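# Set four cartons flat on the low platform

## Task

Get every one of the four cartons resting flat on the low platform, none on top of another and none sticking out past an edge, each with the same face upward that it had at the start.

## Robot and tools

Robot: two arms, left_arm (base near x +0.080, y +0.483, z +0.126 m) and right_arm (base near x +0.066, y -0.679, z +0.126 m). Each carries an identical five-finger right hand, so the hands are not mirrored. Every axis and number means the same on both.

Frame: the scene frame. Origin is at table-top height, midway between the nominal bases. +z is up, +x points out over the table, and +y is toward left_arm. Image sides do not match arm names. Result positions (m), quaternions (wxyz) and velocities are in this frame.

Hand point: a spot 0.15 m out from the wrist flange along the fingers and 0.05 m in front of the palm. Its +z runs along straight fingers, +y out of the palm, and +x across the palm away from the thumb. Straight fingers reach about 0.06-0.07 m past it. A wrist bracket on the little-finger side can strike things. With the fingers level, the wrist can hang below the point (up to 0.13 m palm down, 0.25 m palm up) and touch the table first.

Row layout, used by both execute_actions and move: 28 numbers, each in [-1, 1]. Send all 28 even if one arm is idle.
1-6: left arm dx, dy, dz, rx, ry, rz.
7-12: left hand motors little, ring, middle, index, thumb_bend, thumb_turn.
13-14: left force_limit, speed.
15-28: the same fourteen for the right arm.
The pose numbers are offsets, not poses. They count from that arm's Hand target as it stood when the action or move began, along scene axes. 1.0 equals 0.6 m, or 180 degrees for rx, ry, rz, which form one rotation vector turning about the target position. Six zeros re-request the current Hand target. Each step clips orientation to within 32 degrees of the measured one.

Hand numbers are absolute targets, not offsets. For each finger, +1 is straight and -1 is curled. thumb_turn +1 puts the thumb beside the palm, and -1 puts it opposite the fingers. With the thumb turned in, a grip fits objects about 0.035-0.065 m thick. force_limit runs from -1 (about 0 N) to +1 (10 N; 15 N for the thumb motors). speed runs from -1 (nearly stopped) to +0.48 and above (full speed, 0.49 s for full travel). For a gentle grip, close at speed -0.94 or below. There is no "no change" value: to keep a hand as is, resend the eight numbers last sent for it. Before any have been sent, use hand_measured plus hand_force_limit and hand_speed. To tighten a grip, raise force_limit and send a more closed target. To loosen, send a target more open than hand_measured.

execute_actions(actions, cameras): actions is a list of actions. Each action is up to 15 rows, one per 1/30 s step, and a short list repeats its last row. Every row in one action counts from the same start pose. An empty list returns images. cameras takes names, ["all"] or [].

move(target, speed, blend, stop_force, zero, blocking, cameras): drives both hand points in straight lines to the offset row(s) in target. target is one row or up to 15 rows, all measured from the same start Hand targets. speed is m/s, 0.002-3.2, default 0.25, with rotation up to twice that in rad/s. blend is a corner-rounding radius in m; 0 stops at each waypoint. stop_force (N, 4-120) ends an arm's path when it meets that much resistance. Do not trust it while turning, and omit it when lifting away from something being pressed. zero (default true) re-zeroes before the move. blocking=false returns early; it cannot be combined with stop_force. Paths ignore obstacles and the other arm, and they cap at 10 s. Avoid paths passing near an arm's own base. The result ends with a move: line, such as done, off_target, moving, held or fault, plus limits (paced = pose clipped, held = steps withheld).

wait(seconds 0-10): holds the last commands. stop: brakes a running move. zoom_image(camera, region [x0,y0,x1,y1], at most 504x504 px): enlarges part of the newest image from cam_head_left, cam_head_right or cam_high (each 672x504). show_instructions: shows the reference page. zero_wrist_force(arm): re-zeroes that wrist sensor. finished_scene: ends the scene for good.

Results: Hand target is the last commanded pose, and the next offsets count from it. The hand often settles short of it; if so, send the remaining gap as an offset. hand_measured, hand_stopped_by (moving, target, force, stalled, fault) and hand_load_n (N, positive when the finger is pushed open) follow motor order. A grip slipping away shows as hand_load_n dropping toward 0. Wrist force and torque are in hand axes. Joint velocities "within noise" means the arm is at rest.

Avoid the following:
- Any object leaving the table.
- Dropping cartons from height or releasing them while they move.
- Hitting the table or fixtures, or letting the two hands touch or squeeze each other.
- Overloading fingers.
- Commanding poses past a firm contact. The arms are stiff, and about 150 N of outside force, or a joint torque limit (elbow 135, wrist 48.6 N m), stops that arm for 10 s.

Long stretched-out holds heat motors; a MOTOR HOT line warns before a longer brake stop. Something may occasionally nudge loose objects, so check the cameras before finishing.

Each tool is called by a JSON object that holds its "method" and its "body", one argument or row to a line.

Reference images:

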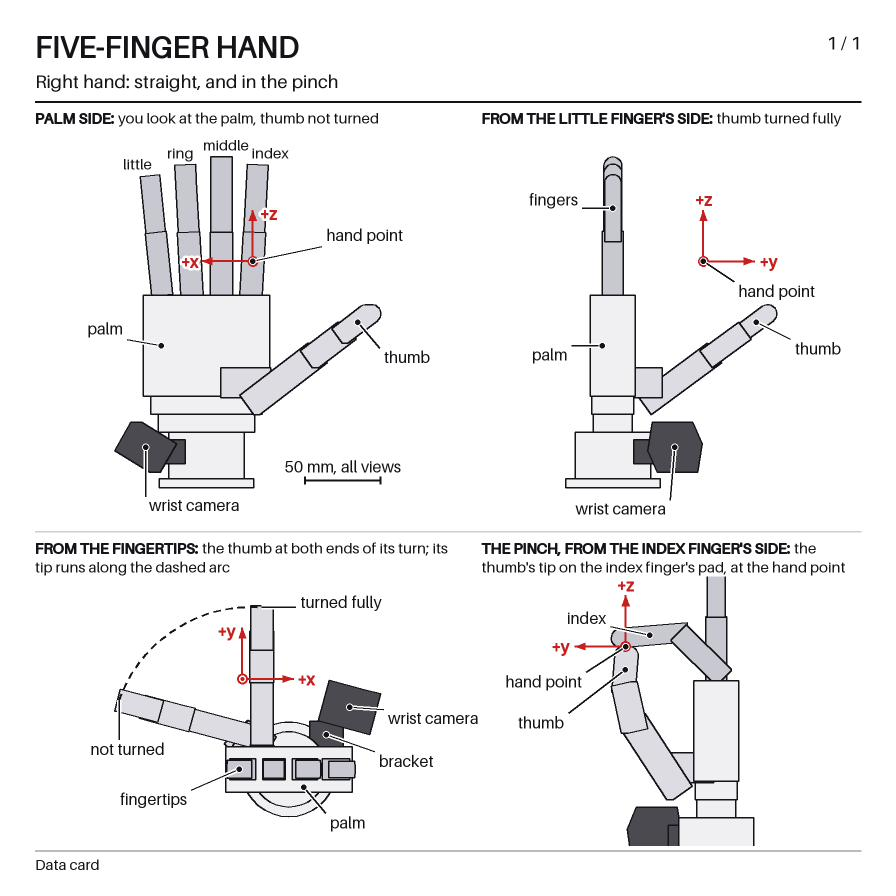

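## Session

{"method": "execute_actions", "body": {
  "actions": []
}}

Scene clock: 0.00 s.
left_arm: end_effector_position=(+0.4918, +0.2549, +0.1720) hand_measured=(+1.000, +1.000, +1.000, +1.000, +1.000, +1.000) hand_load_n=(+0.0, +0.0, +0.0, +0.0, +0.0, +0.0) hand_stopped_by=(target, target, target, target, target, target) hand_force_limit=0.00 hand_speed=-0.80 end_effector_quat_wxyz=(-0.569, +0.799, -0.192, -0.028) | right_arm: end_effector_position=(+0.8447, -0.8060, +0.2618) hand_measured=(+1.000, +1.000, +1.000, +1.000, +1.000, +1.000) hand_load_n=(+0.0, +0.0, +0.0, +0.0, +0.0, +0.0) hand_stopped_by=(target, target, target, target, target, target) hand_force_limit=0.00 hand_speed=-0.80 end_effector_quat_wxyz=(+0.135, +0.528, +0.835, -0.078)
Joint positions: left_arm=[-1.112 -0.773 1.967 1.513 0.987 0.535] | right_arm=[-0.362 -1.075 1.653 0.76 1.783 -0.807]
Joint velocities: within noise
Joint torques (N m): no reading
Wrist force (N): no reading
Wrist torque (N m): no reading
Wrist force, peak (N): no reading
Hand target: left_arm +0.4918, +0.2549, +0.1720; -0.569, +0.799, -0.192, -0.028 | right_arm +0.8447, -0.8060, +0.2618; +0.135, +0.528, +0.835, -0.078

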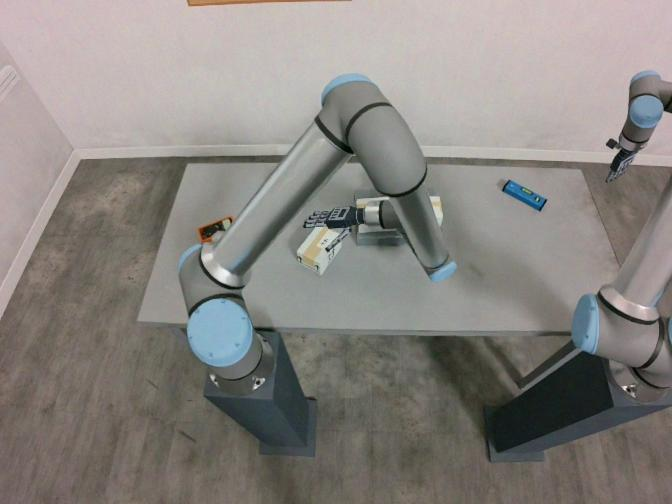

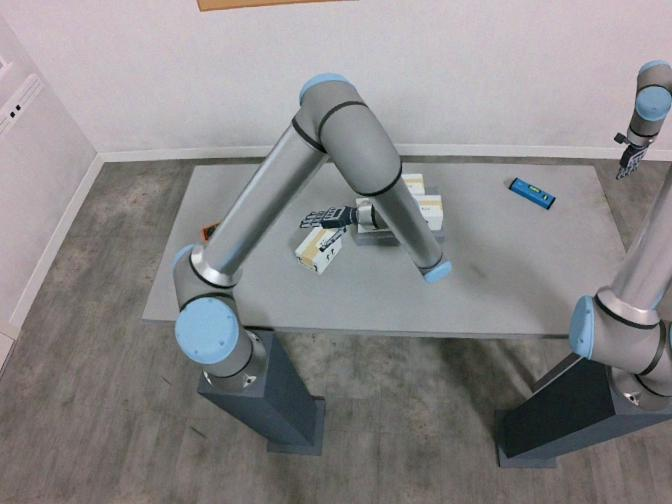

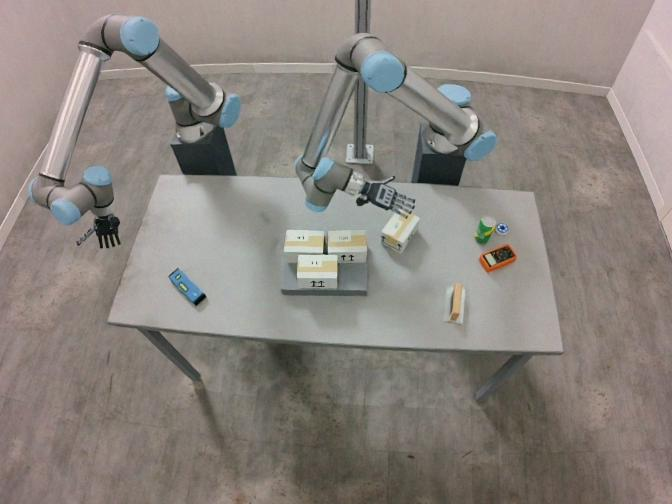

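{"method": "zoom_image", "body": {
  "camera": "cam_high",
  "region": [240, 160, 480, 340]
}}

{"method": "zoom_image", "body": {
  "camera": "cam_head_left",
  "region": [260, 160, 480, 325]
}}

{"method": "zoom_image", "body": {
  "camera": "cam_head_right",
  "region": [260, 160, 480, 325]
}}

Scaled by 2.100 from the camera's 672x504 image, which has a finer 960x720 frame.

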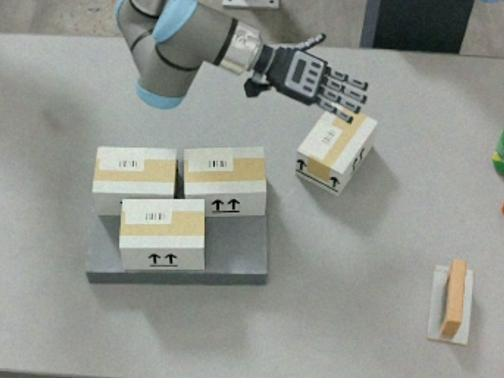

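Scaled by 2.291 from the camera's 672x504 image, which has a finer 960x720 frame.

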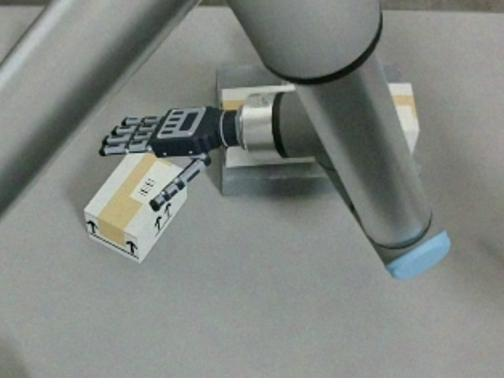

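Scaled by 2.291 from the camera's 672x504 image, which has a finer 960x720 frame.

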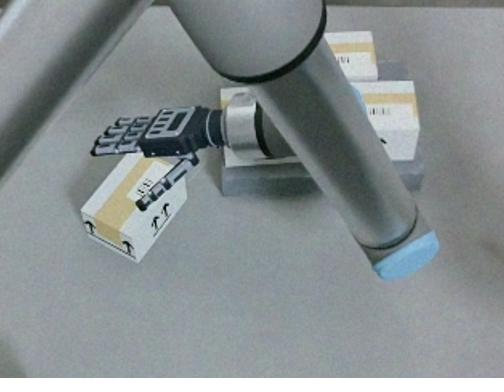

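{"method": "move", "body": {
  "target": [0, 0.0, 0.45, 0,0,0, 1,1,1,1,1,1,0,-0.8, 0,0,0,0,0,0, 1,1,1,1,1,1,0,-0.8],
  "cameras": ["all"],
  "speed": 0.4
}}

Scene clock: 25.50 s.
left_arm: end_effector_position=(+0.4918, +0.2549, +0.4418) hand_measured=(+1.000, +1.000, +1.000, +1.000, +1.000, +1.000) hand_load_n=(+0.0, +0.0, +0.0, +0.0, +0.0, -0.5) hand_stopped_by=(target, target, target, target, target, target) hand_force_limit=0.00 hand_speed=-0.80 end_effector_quat_wxyz=(-0.569, +0.799, -0.192, -0.028) | right_arm: end_effector_position=(+0.8447, -0.8060, +0.2618) hand_measured=(+1.000, +1.000, +1.000, +1.000, +1.000, +1.000) hand_load_n=(+0.0, +0.0, +0.0, +0.0, +0.0, -0.5) hand_stopped_by=(target, target, target, target, target, target) hand_force_limit=0.00 hand_speed=-0.80 end_effector_quat_wxyz=(+0.135, +0.528, +0.835, -0.078)
Joint positions: left_arm=[-1.112 -1.171 1.941 1.936 0.987 0.535] | right_arm=[-0.362 -1.075 1.653 0.76 1.783 -0.807]
Joint torques (N m): left_arm=[-7.44 -68.24 -34.01 5.83 2.75 -1.55] | right_arm=[-0.26 -67.63 -30.62 3.2 0.98 -0.44]
Wrist force (N): left_arm=[-0.2 0.0 -0.3] | right_arm=[-0.1 -0.2 0.1]
Wrist torque (N m): left_arm=[0.00 0.03 0.19] | right_arm=[-0.03 0.01 -0.02]
Wrist force, peak (N): left_arm=[-0.9 -1.8 -0.9] | right_arm=[-0.4 -0.3 -0.1]
Hand target: left_arm +0.4918, +0.2549, +0.4420; -0.569, +0.799, -0.192, -0.028 | right_arm +0.8447, -0.8060, +0.2618; +0.135, +0.528, +0.835, -0.078
Off the commanded pose: left_arm 0.000 m, 0 deg | right_arm 0.000 m, 0 deg.
move: done

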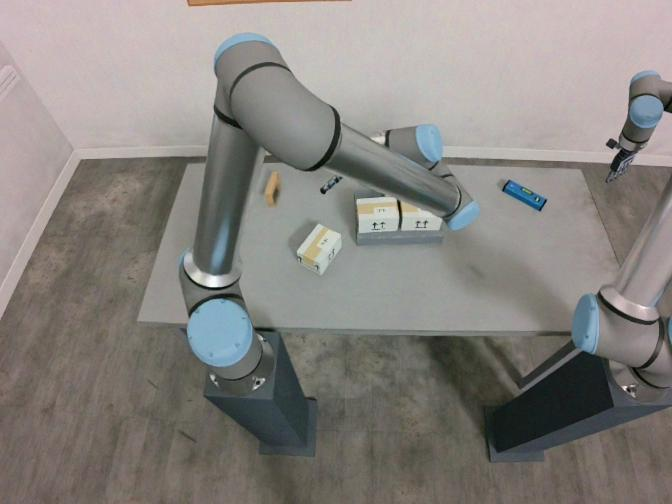

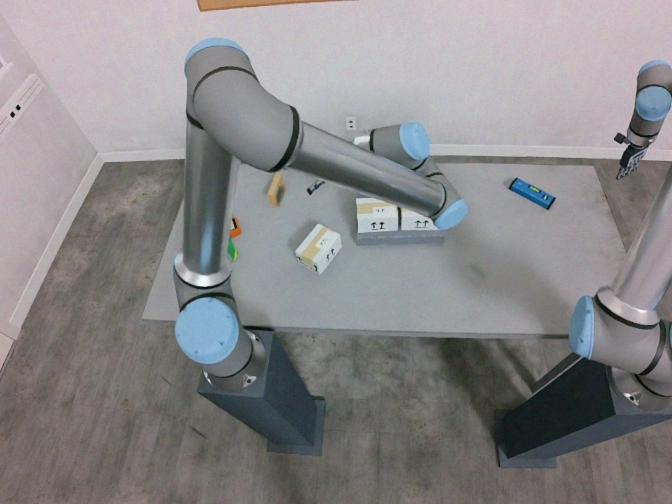

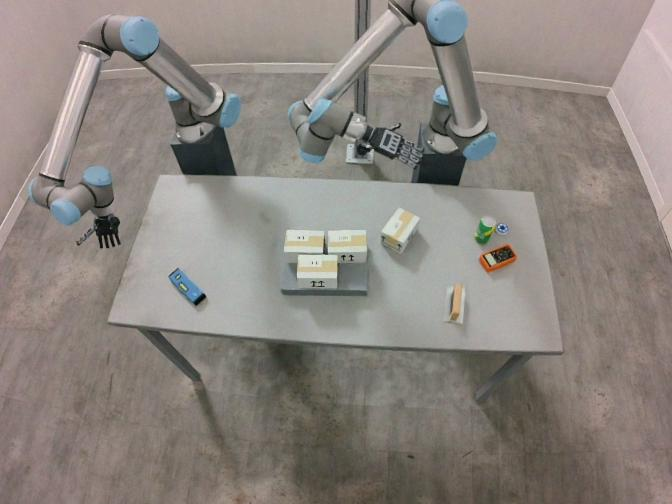

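{"method": "zoom_image", "body": {
  "camera": "cam_high",
  "region": [270, 190, 430, 310]
}}

{"method": "zoom_image", "body": {
  "camera": "cam_head_left",
  "region": [290, 160, 450, 280]
}}

{"method": "zoom_image", "body": {
  "camera": "cam_head_right",
  "region": [290, 160, 450, 280]
}}

Scaled by 3.150 from the camera's 672x504 image, which has a finer 960x720 frame.

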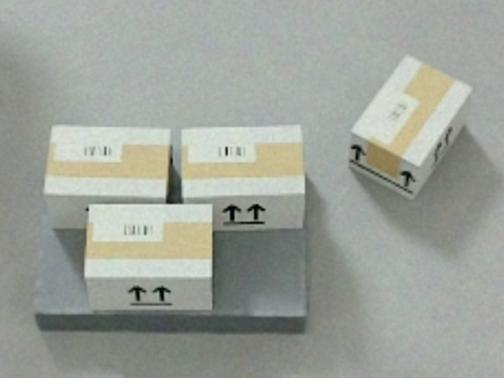

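Scaled by 3.150 from the camera's 672x504 image, which has a finer 960x720 frame.

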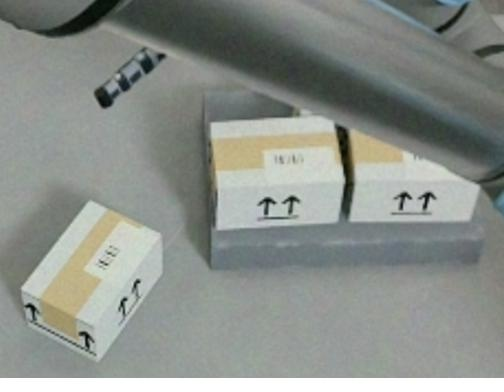

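Scaled by 3.150 from the camera's 672x504 image, which has a finer 960x720 frame.

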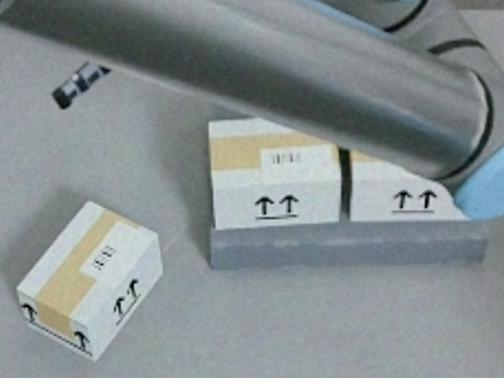

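{"method": "move", "body": {
  "target": [0.422, -0.225, -0.237, -0.3887,-0.0190,0.1312, 1,1,1,1,1,1,0,-0.8, 0,0,0,0,0,0, 1,1,1,1,1,1,0,-0.8],
  "cameras": ["all"],
  "speed": 0.4
}}

Scene clock: 145.67 s.
left_arm: end_effector_position=(+0.7449, +0.1199, +0.2999) hand_measured=(+1.000, +1.000, +1.000, +1.000, +1.000, +1.000) hand_load_n=(+0.0, +0.0, +0.0, +0.0, +0.0, -0.5) hand_stopped_by=(target, target, target, target, target, target) hand_force_limit=0.00 hand_speed=-0.80 end_effector_quat_wxyz=(+0.000, +1.000, +0.001, +0.000) | right_arm: end_effector_position=(+0.8447, -0.8060, +0.2618) hand_measured=(+1.000, +1.000, +1.000, +1.000, +1.000, +1.000) hand_load_n=(+0.0, +0.0, +0.0, +0.0, +0.0, +0.0) hand_stopped_by=(target, target, target, target, target, target) hand_force_limit=0.00 hand_speed=-0.80 end_effector_quat_wxyz=(+0.135, +0.528, +0.835, -0.078)
Joint positions: left_arm=[-0.627 -0.977 1.425 1.123 1.571 0.927] | right_arm=[-0.362 -1.075 1.653 0.76 1.783 -0.807]
Joint torques (N m): left_arm=[7.7 -72.99 -42.21 1.52 3.53 -0.88] | right_arm=[0.4 -69.55 -31.08 3.35 1.29 -0.09]
Wrist force (N): left_arm=[1.0 1.3 -1.8] | right_arm=[-0.2 -0.1 0.0]
Wrist torque (N m): left_arm=[0.30 -0.11 -0.02] | right_arm=[-0.01 0.03 -0.02]
Wrist force, peak (N): left_arm=[1.0 1.3 -1.8] | right_arm=[-0.3 -0.4 -0.1]
Hand target: left_arm +0.7450, +0.1199, +0.2998; +0.001, +1.000, +0.001, +0.000 | right_arm +0.8447, -0.8060, +0.2618; +0.135, +0.528, +0.835, -0.078
Off the commanded pose: left_arm 0.000 m, 0 deg | right_arm 0.000 m, 0 deg.
move: done

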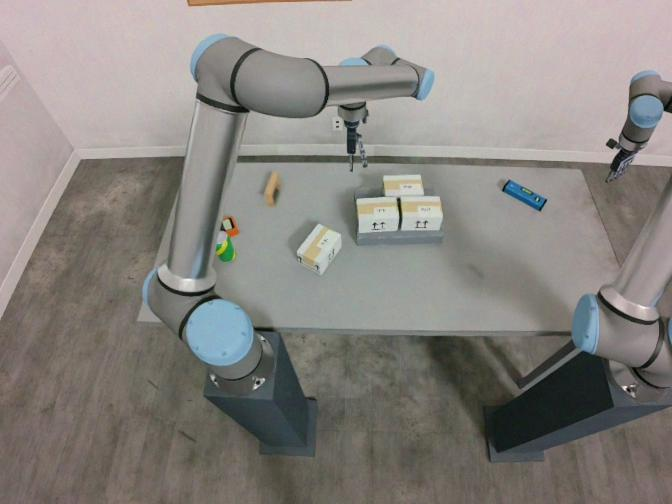

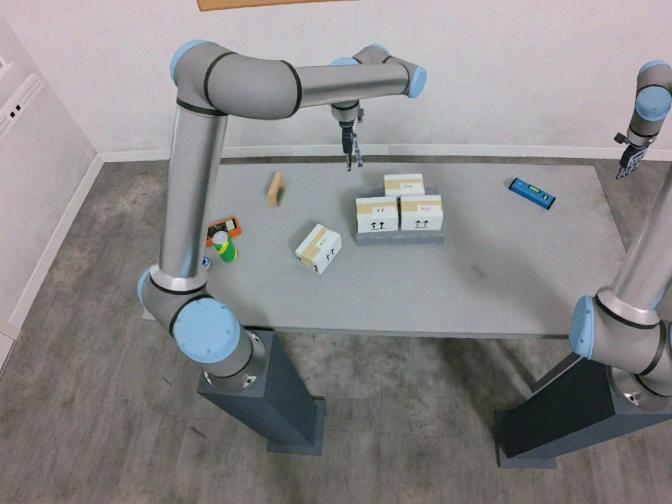

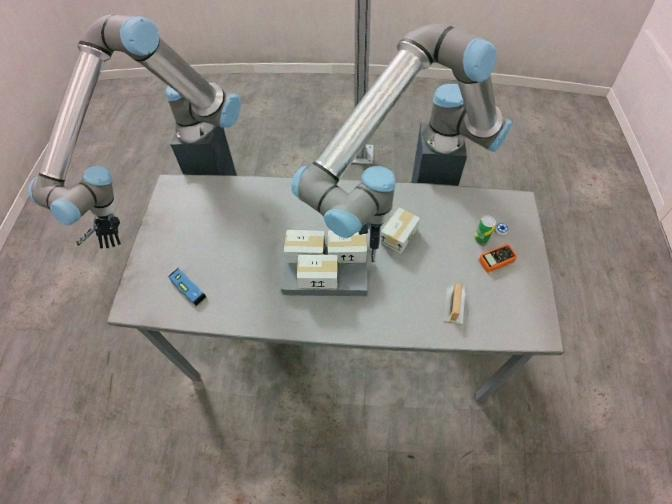

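{"method": "zoom_image", "body": {
  "camera": "cam_head_left",
  "region": [345, 120, 465, 250]
}}

{"method": "zoom_image", "body": {
  "camera": "cam_head_right",
  "region": [345, 120, 465, 250]
}}

{"method": "zoom_image", "body": {
  "camera": "cam_high",
  "region": [350, 160, 440, 270]
}}

{"method": "zoom_image", "body": {
  "camera": "cam_head_left",
  "region": [285, 215, 355, 285]
}}

Scaled by 3.877 from the camera's 672x504 image, which has a finer 960x720 frame.

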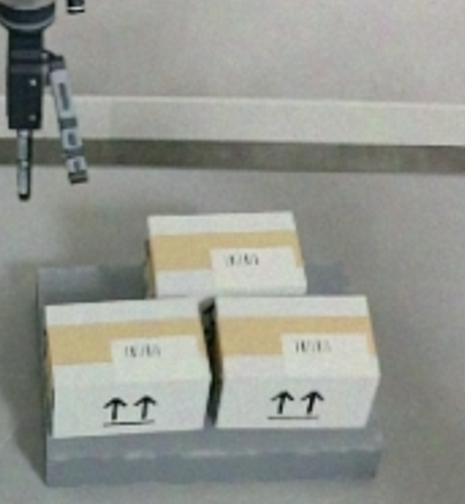

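Scaled by 3.877 from the camera's 672x504 image, which has a finer 960x720 frame.

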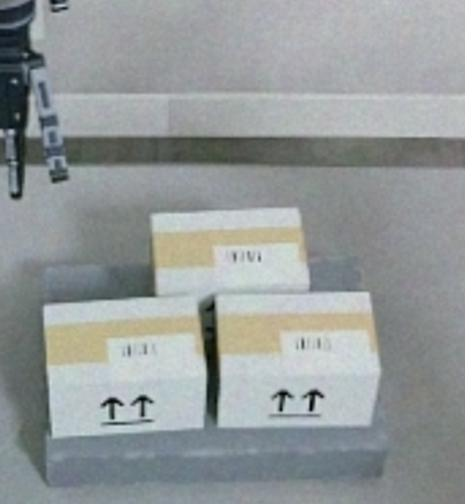

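Scaled by 4.582 from the camera's 672x504 image, which has a finer 960x720 frame.

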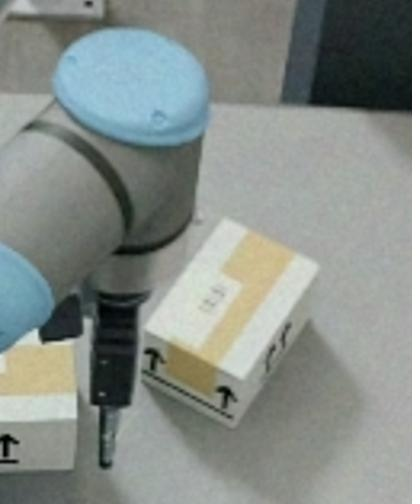

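Scaled by 7.200 from the camera's 672x504 image, which has a finer 960x720 frame.

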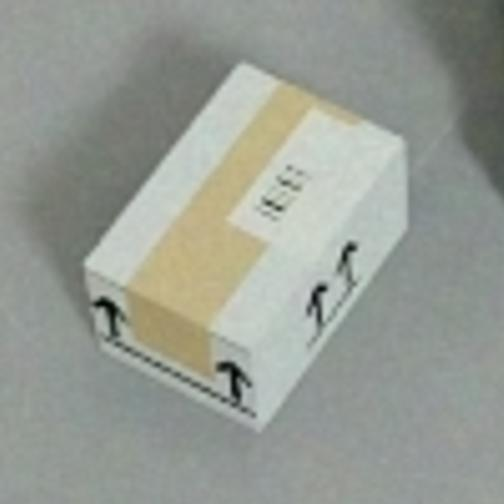

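{"method": "zoom_image", "body": {
  "camera": "cam_head_left",
  "region": [350, 215, 400, 252]
}}

{"method": "zoom_image", "body": {
  "camera": "cam_head_left",
  "region": [400, 215, 450, 252]
}}

{"method": "zoom_image", "body": {
  "camera": "cam_high",
  "region": [275, 260, 325, 300]
}}

{"method": "zoom_image", "body": {
  "camera": "cam_high",
  "region": [325, 225, 375, 300]
}}

Scaled by 10.080 from the camera's 672x504 image, which has a finer 960x720 frame.

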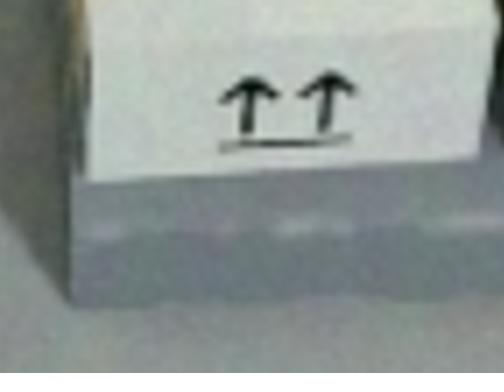

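Scaled by 10.080 from the camera's 672x504 image, which has a finer 960x720 frame.

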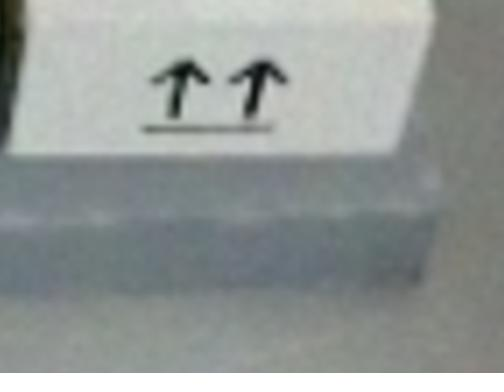

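Scaled by 10.080 from the camera's 672x504 image, which has a finer 960x720 frame.

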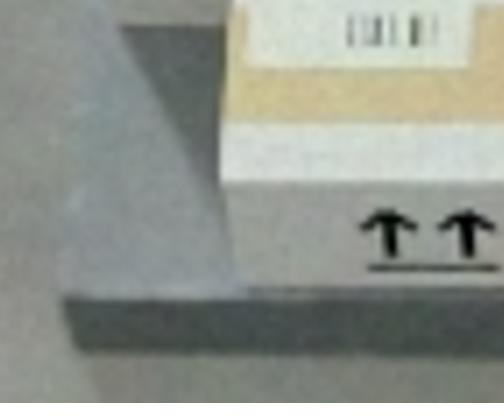

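Scaled by 6.720 from the camera's 672x504 image, which has a finer 960x720 frame.

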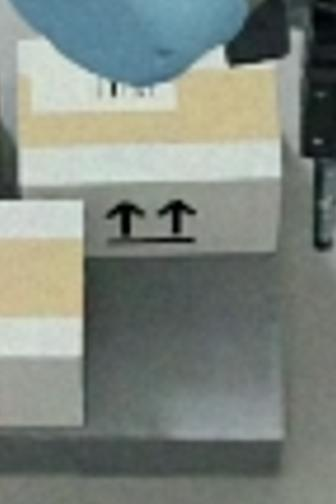

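{"method": "move", "body": {
  "target": [
    [-0.005, -0.1417, -0.05, 0,0,0.0111, 1,1,1,1,1,1,0,-0.8, 0,0,0,0,0,0, 1,1,1,1,1,1,0,-0.8],
    [-0.005, -0.1417, -0.2833, 0,0,0.0111, 1,1,1,1,1,1,0,-0.8, 0,0,0,0,0,0, 1,1,1,1,1,1,0,-0.8],
    [-0.013, -0.275, -0.2833, 0,0,0.0111, 1,1,1,1,1,1,0,-0.8, 0,0,0,0,0,0, 1,1,1,1,1,1,0,-0.8]
  ],
  "cameras": ["all"],
  "speed": [0.25, 0.2, 0.07],
  "blend": [0.03, 0.01, 0]
}}

{"method": "zoom_image", "body": {
  "camera": "cam_head_left",
  "region": [345, 120, 465, 250]
}}

{"method": "zoom_image", "body": {
  "camera": "cam_high",
  "region": [270, 210, 390, 305]
}}

Scene clock: 205.80 s.
left_arm: end_effector_position=(+0.7372, -0.0449, +0.1298) hand_measured=(+1.000, +1.000, +1.000, +1.000, +1.000, +1.000) hand_load_n=(+0.0, +0.0, +0.5, +0.0, +0.0, +0.0) hand_stopped_by=(target, target, target, target, target, target) hand_force_limit=0.00 hand_speed=-0.80 end_effector_quat_wxyz=(+0.001, +1.000, +0.018, +0.000) | right_arm: end_effector_position=(+0.8447, -0.8060, +0.2618) hand_measured=(+1.000, +1.000, +1.000, +1.000, +1.000, +1.000) hand_load_n=(+0.0, +0.0, +0.0, +0.0, +0.0, +0.0) hand_stopped_by=(target, target, target, target, target, target) hand_force_limit=0.00 hand_speed=-0.80 end_effector_quat_wxyz=(+0.135, +0.528, +0.835, -0.078)
Joint positions: left_arm=[-0.794 -0.731 1.322 0.978 1.572 0.725] | right_arm=[-0.362 -1.075 1.653 0.76 1.783 -0.807]
Joint torques (N m): left_arm=[-8 -86.04 -38.71 6.26 -1.05 -1.27] | right_arm=[0.42 -67.92 -30.41 3.29 1.16 -0.07]
Wrist force (N): left_arm=[1.1 -1.2 -3.8] | right_arm=[-0.1 -0.2 0.4]
Wrist torque (N m): left_arm=[0.37 0.04 0.17] | right_arm=[-0.06 0.00 -0.02]
Wrist force, peak (N): left_arm=[1.2 -1.0 -4.1] | right_arm=[-0.6 -0.2 0.0]
Hand target: left_arm +0.7372, -0.0451, +0.1298; +0.001, +1.000, +0.018, +0.000 | right_arm +0.8447, -0.8060, +0.2618; +0.135, +0.528, +0.835, -0.078
Off the commanded pose: left_arm 0.000 m, 0 deg | right_arm 0.000 m, 0 deg.
move: done

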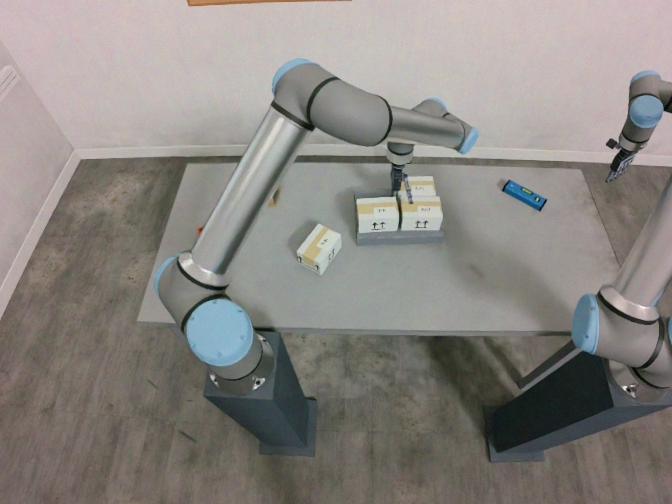

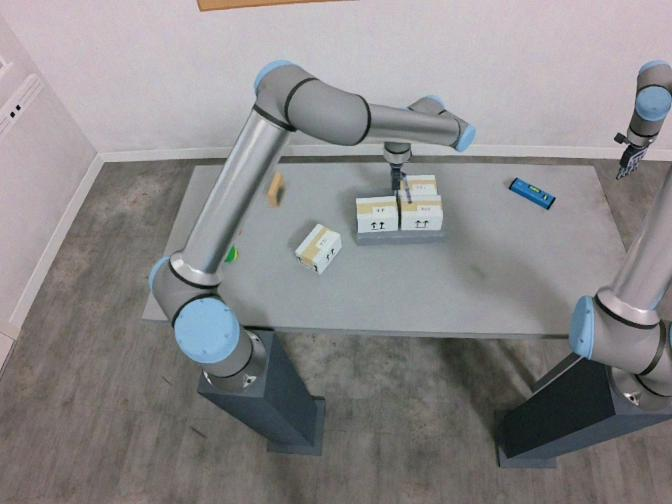

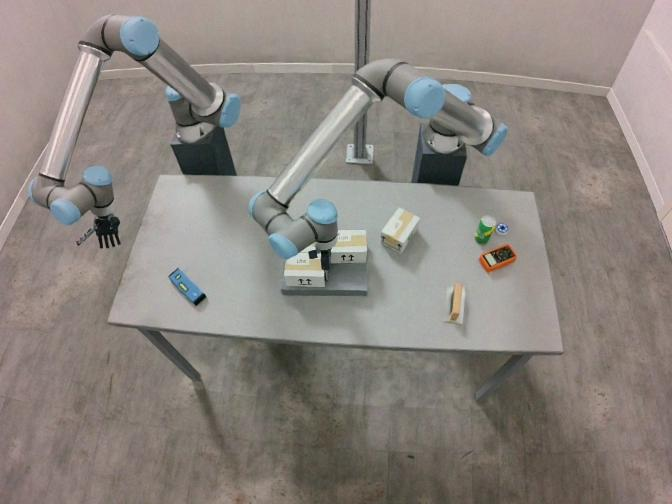

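Scaled by 3.877 from the camera's 672x504 image, which has a finer 960x720 frame.

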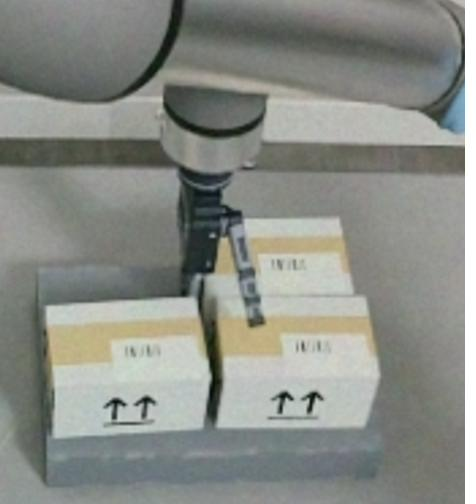

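Scaled by 4.200 from the camera's 672x504 image, which has a finer 960x720 frame.

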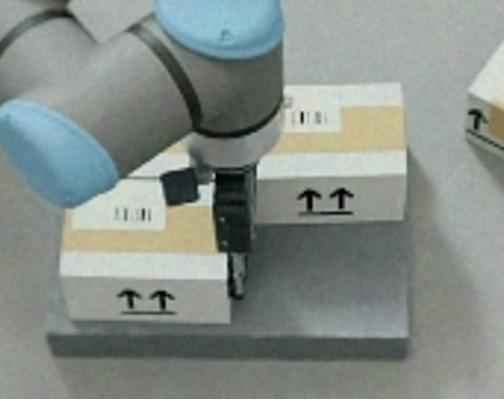

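{"method": "move", "body": {
  "target": [
    [0, -0.015, 0, 0,0,0, 1,1,1,1,1,1,0,-0.8, -0.0745,0.51,0.097,0.1017,0.1189,0.6972, 1,1,1,1,1,1,0,-0.8],
    [0, 0.0267, 0, 0,0,0, 1,1,1,1,1,1,0,-0.8, -0.0745,0.51,0.097,0.1017,0.1189,0.6972, 1,1,1,1,1,1,0,-0.8],
    [0, 0.0267, 0.2167, 0,0,0, 1,1,1,1,1,1,0,-0.8, -0.0745,0.51,0.097,0.1017,0.1189,0.6972, 1,1,1,1,1,1,0,-0.8]
  ],
  "cameras": ["all"],
  "speed": [0.4, 0.1, 0.3],
  "blend": [0, 0.01, 0]
}}

{"method": "zoom_image", "body": {
  "camera": "cam_high",
  "region": [270, 210, 390, 305]
}}

Scene clock: 285.47 s.
left_arm: end_effector_position=(+0.7372, -0.0291, +0.2596) hand_measured=(+1.000, +1.000, +1.000, +1.000, +1.000, +1.000) hand_load_n=(+0.0, +0.0, +0.0, +0.0, +0.0, +0.0) hand_stopped_by=(target, target, target, target, target, target) hand_force_limit=0.00 hand_speed=-0.80 end_effector_quat_wxyz=(+0.001, +1.000, +0.018, +0.000) | right_arm: end_effector_position=(+0.8000, -0.5000, +0.3200) hand_measured=(+1.000, +1.000, +1.000, +1.000, +1.000, +1.000) hand_load_n=(+0.0, +0.0, +0.0, +0.0, +0.0, +0.0) hand_stopped_by=(target, target, target, target, target, target) hand_force_limit=0.00 hand_speed=-0.80 end_effector_quat_wxyz=(-0.065, -0.500, +0.856, +0.112)
Joint positions: left_arm=[-0.78 -0.852 1.287 1.135 1.572 0.739] | right_arm=[-0.125 -0.84 1.253 1.398 1.467 -2.742]
Joint torques (N m): left_arm=[5.81 -102.68 -40.21 6.38 2.37 2.03] | right_arm=[12.1 -75.46 -42.3 7.82 2.85 -3.12]
Wrist force (N): left_arm=[0.7 1.1 -1.7] | right_arm=[-0.4 -0.1 -0.4]
Wrist torque (N m): left_arm=[0.24 0.01 -0.09] | right_arm=[0.01 0.04 0.07]
Wrist force, peak (N): left_arm=[1.2 -1.3 -4.5] | right_arm=[-1.2 0.4 -0.2]
Hand target: left_arm +0.7372, -0.0291, +0.2598; +0.001, +1.000, +0.018, +0.000 | right_arm +0.8000, -0.5000, +0.3200; -0.065, -0.500, +0.856, +0.112
Off the commanded pose: left_arm 0.000 m, 0 deg | right_arm 0.000 m, 0 deg.
move: done

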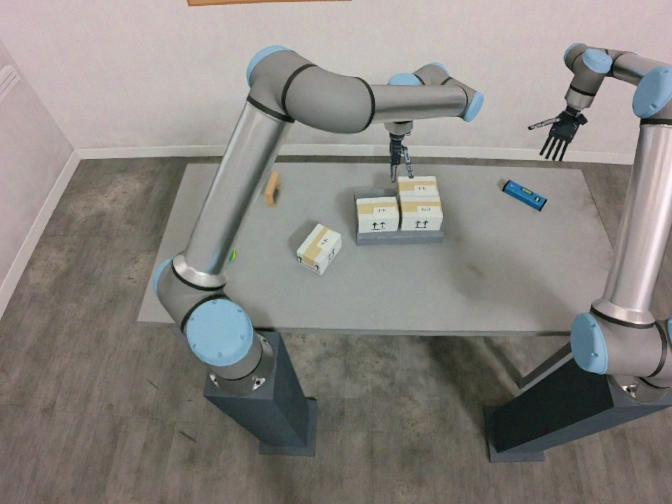

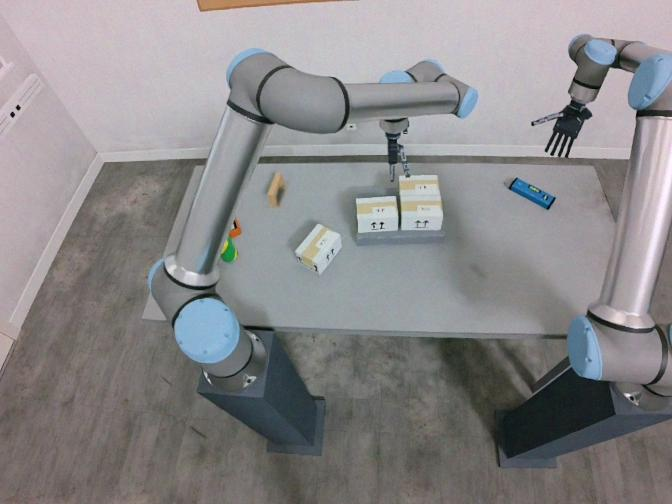

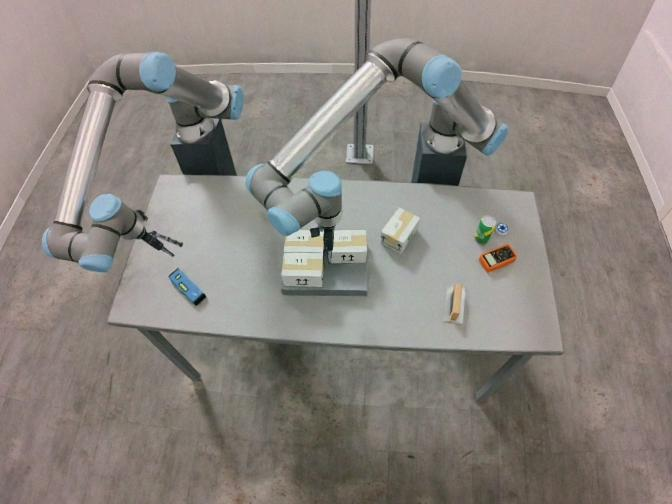

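Scaled by 4.200 from the camera's 672x504 image, which has a finer 960x720 frame.

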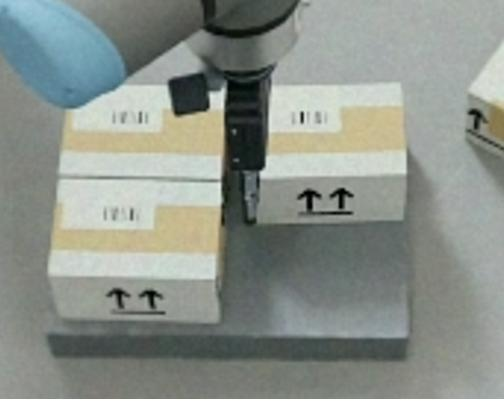

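{"method": "move", "body": {
  "target": [
    [-0.4995, 0.558, 0, -0.1239,-0.0752,0.3196, 1,1,1,1,1,1,0,-0.8, 0,0,0,0,0,0, 1,1,1,1,1,1,0,-0.8],
    [-0.4995, 0.558, -0.1, -0.1239,-0.0752,0.3196, 1,1,1,1,1,1,0,-0.8, -0.08,0.833,-0.03,0,0,0, 1,1,1,1,1,1,0,-0.8]
  ],
  "cameras": ["all"],
  "speed": [0.35, 0.3],
  "blend": [0, 0]
}}

Scene clock: 298.67 s.
left_arm: end_effector_position=(+0.4375, +0.3057, +0.1999) hand_measured=(+1.000, +1.000, +1.000, +1.000, +1.000, +1.000) hand_load_n=(+0.0, +0.0, +0.0, +0.0, +0.0, +0.0) hand_stopped_by=(target, target, target, target, target, target) hand_force_limit=0.00 hand_speed=-0.80 end_effector_quat_wxyz=(+0.187, +0.843, +0.492, +0.109) | right_arm: end_effector_position=(+0.7520, -0.0003, +0.3020) hand_measured=(+1.000, +1.000, +1.000, +1.000, +1.000, +1.000) hand_load_n=(+0.0, +0.5, +0.0, +0.0, +0.0, +0.0) hand_stopped_by=(target, target, target, target, target, target) hand_force_limit=0.00 hand_speed=-0.80 end_effector_quat_wxyz=(-0.065, -0.500, +0.856, +0.112)
Joint positions: left_arm=[-1.106 -1.691 2.613 0.281 1.327 -0.562] | right_arm=[0.445 -0.558 0.742 1.534 1.354 -2.176]
Joint torques (N m): left_arm=[11.21 -1.74 -11.93 0.22 3.02 1.78] | right_arm=[12.2 -90.37 -44.44 7.07 2.43 2.39]
Wrist force (N): left_arm=[0.9 1.6 -1.7] | right_arm=[-0.2 0.1 0.1]
Wrist torque (N m): left_arm=[0.25 -0.04 0.04] | right_arm=[0.00 -0.02 -0.16]
Wrist force, peak (N): left_arm=[1.5 2.5 -1.5] | right_arm=[1.2 -0.8 -0.4]
Hand target: left_arm +0.4375, +0.3057, +0.1998; +0.187, +0.843, +0.492, +0.109 | right_arm +0.7520, -0.0002, +0.3020; -0.065, -0.500, +0.856, +0.112
Off the commanded pose: left_arm 0.000 m, 0 deg | right_arm 0.000 m, 0 deg.
move: done

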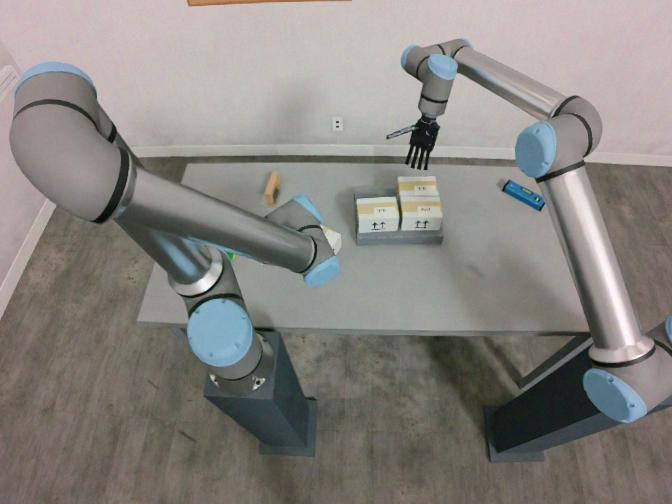

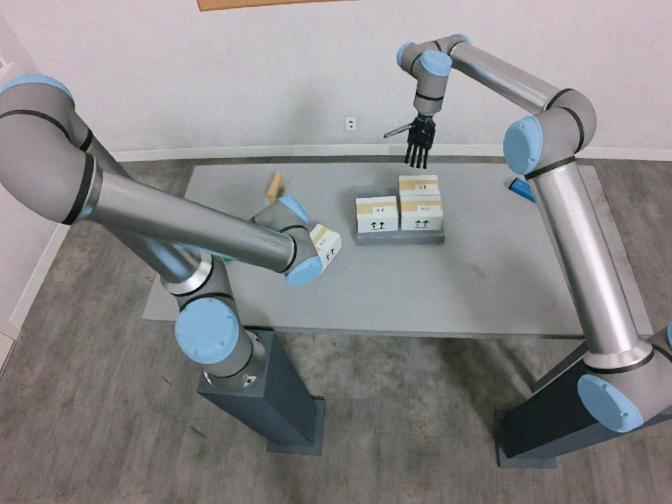

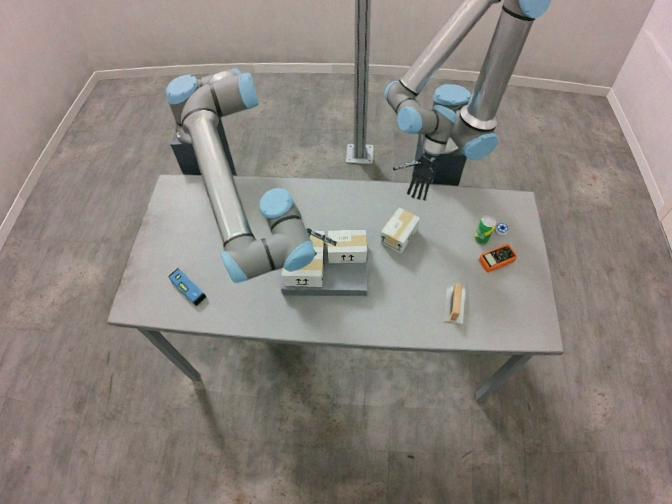

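{"method": "move", "body": {
  "target": [
    [0, 0, -0.133, 0,0,0, 1,1,1,1,1,1,0,-0.8, -0.202,0.4618,-0.1367,0,0,0, 1,1,1,1,1,1,0,-0.8],
    [0, 0, -0.133, 0,0,0, 1,1,1,1,1,1,0,-0.8, -0.202,0.4618,-0.3142,0,0,0, 1,1,1,1,1,1,0,-0.8]
  ],
  "cameras": ["all"],
  "speed": [0.25, 0.12],
  "blend": [0.01, 0]
}}

{"method": "zoom_image", "body": {
  "camera": "cam_high",
  "region": [350, 170, 450, 270]
}}

{"method": "zoom_image", "body": {
  "camera": "cam_head_left",
  "region": [280, 190, 380, 290]
}}

{"method": "zoom_image", "body": {
  "camera": "cam_head_right",
  "region": [280, 190, 380, 290]
}}

Scene clock: 313.30 s.
left_arm: end_effector_position=(+0.4375, +0.3057, +0.1200) hand_measured=(+1.000, +1.000, +1.000, +1.000, +1.000, +1.000) hand_load_n=(+0.0, +0.0, +0.0, +0.0, +0.0, +0.0) hand_stopped_by=(target, target, target, target, target, target) hand_force_limit=0.00 hand_speed=-0.80 end_effector_quat_wxyz=(+0.187, +0.843, +0.492, +0.109) | right_arm: end_effector_position=(+0.6296, +0.2752, +0.1137) hand_measured=(+1.000, +1.000, +1.000, +1.000, +1.000, +1.000) hand_load_n=(+0.0, +0.0, +0.0, +0.0, +0.0, +0.0) hand_stopped_by=(target, target, target, target, target, target) hand_force_limit=0.00 hand_speed=-0.80 end_effector_quat_wxyz=(-0.051, -0.494, +0.860, +0.119)
Joint positions: left_arm=[-1.106 -1.452 2.667 -0.01 1.327 -0.562] | right_arm=[0.735 -0.054 0.035 1.634 1.315 -1.863]
Joint torques (N m): left_arm=[8.7 -9.73 -1.29 0.29 2.86 2.07] | right_arm=[10.96 -104.94 -45.78 0.33 2.65 2.24]
Wrist force (N): left_arm=[0.8 1.7 -1.5] | right_arm=[-0.1 -0.2 0.1]
Wrist torque (N m): left_arm=[0.28 -0.03 -0.09] | right_arm=[-0.03 -0.02 0.01]
Wrist force, peak (N): left_arm=[1.0 1.8 -2.0] | right_arm=[0.6 -1.0 -0.9]
Hand target: left_arm +0.4375, +0.3057, +0.1200; +0.187, +0.843, +0.492, +0.109 | right_arm +0.6308, +0.2768, +0.1135; -0.065, -0.500, +0.856, +0.112
Off the commanded pose: left_arm 0.000 m, 0 deg | right_arm 0.002 m, 2 deg.
elbow stopped short (right arm): the move would have taken joint 3 (elbow) straighter than the controller allows.
move: done

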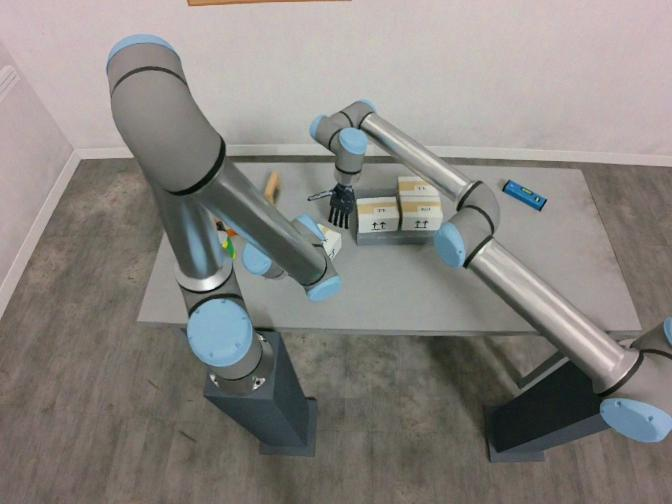

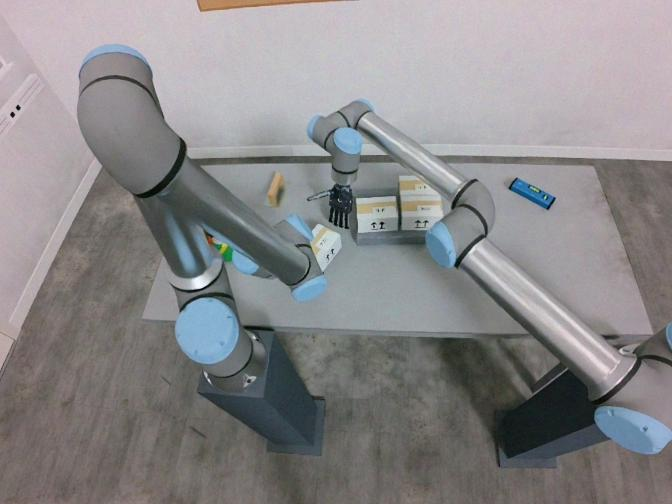

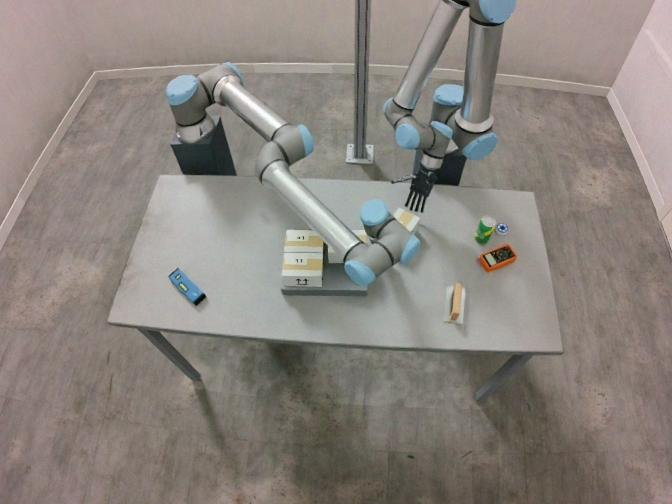

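Scaled by 5.040 from the camera's 672x504 image, which has a finer 960x720 frame.

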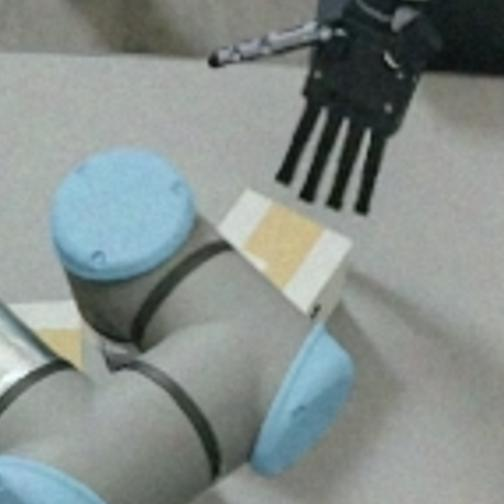

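Scaled by 5.040 from the camera's 672x504 image, which has a finer 960x720 frame.

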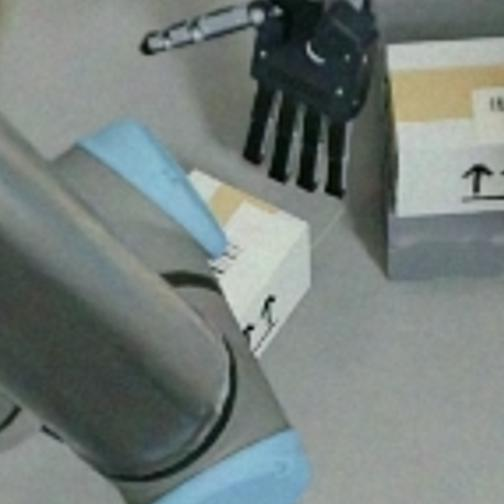

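Scaled by 5.040 from the camera's 672x504 image, which has a finer 960x720 frame.

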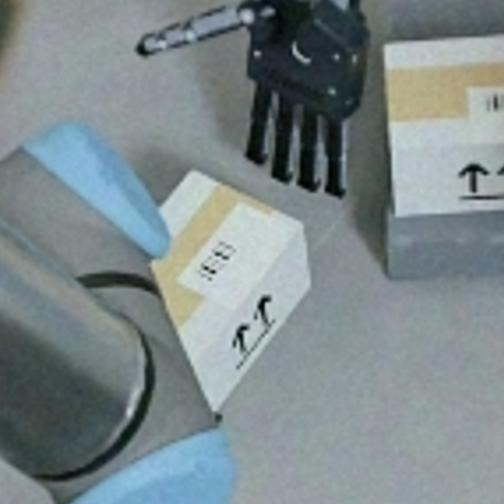

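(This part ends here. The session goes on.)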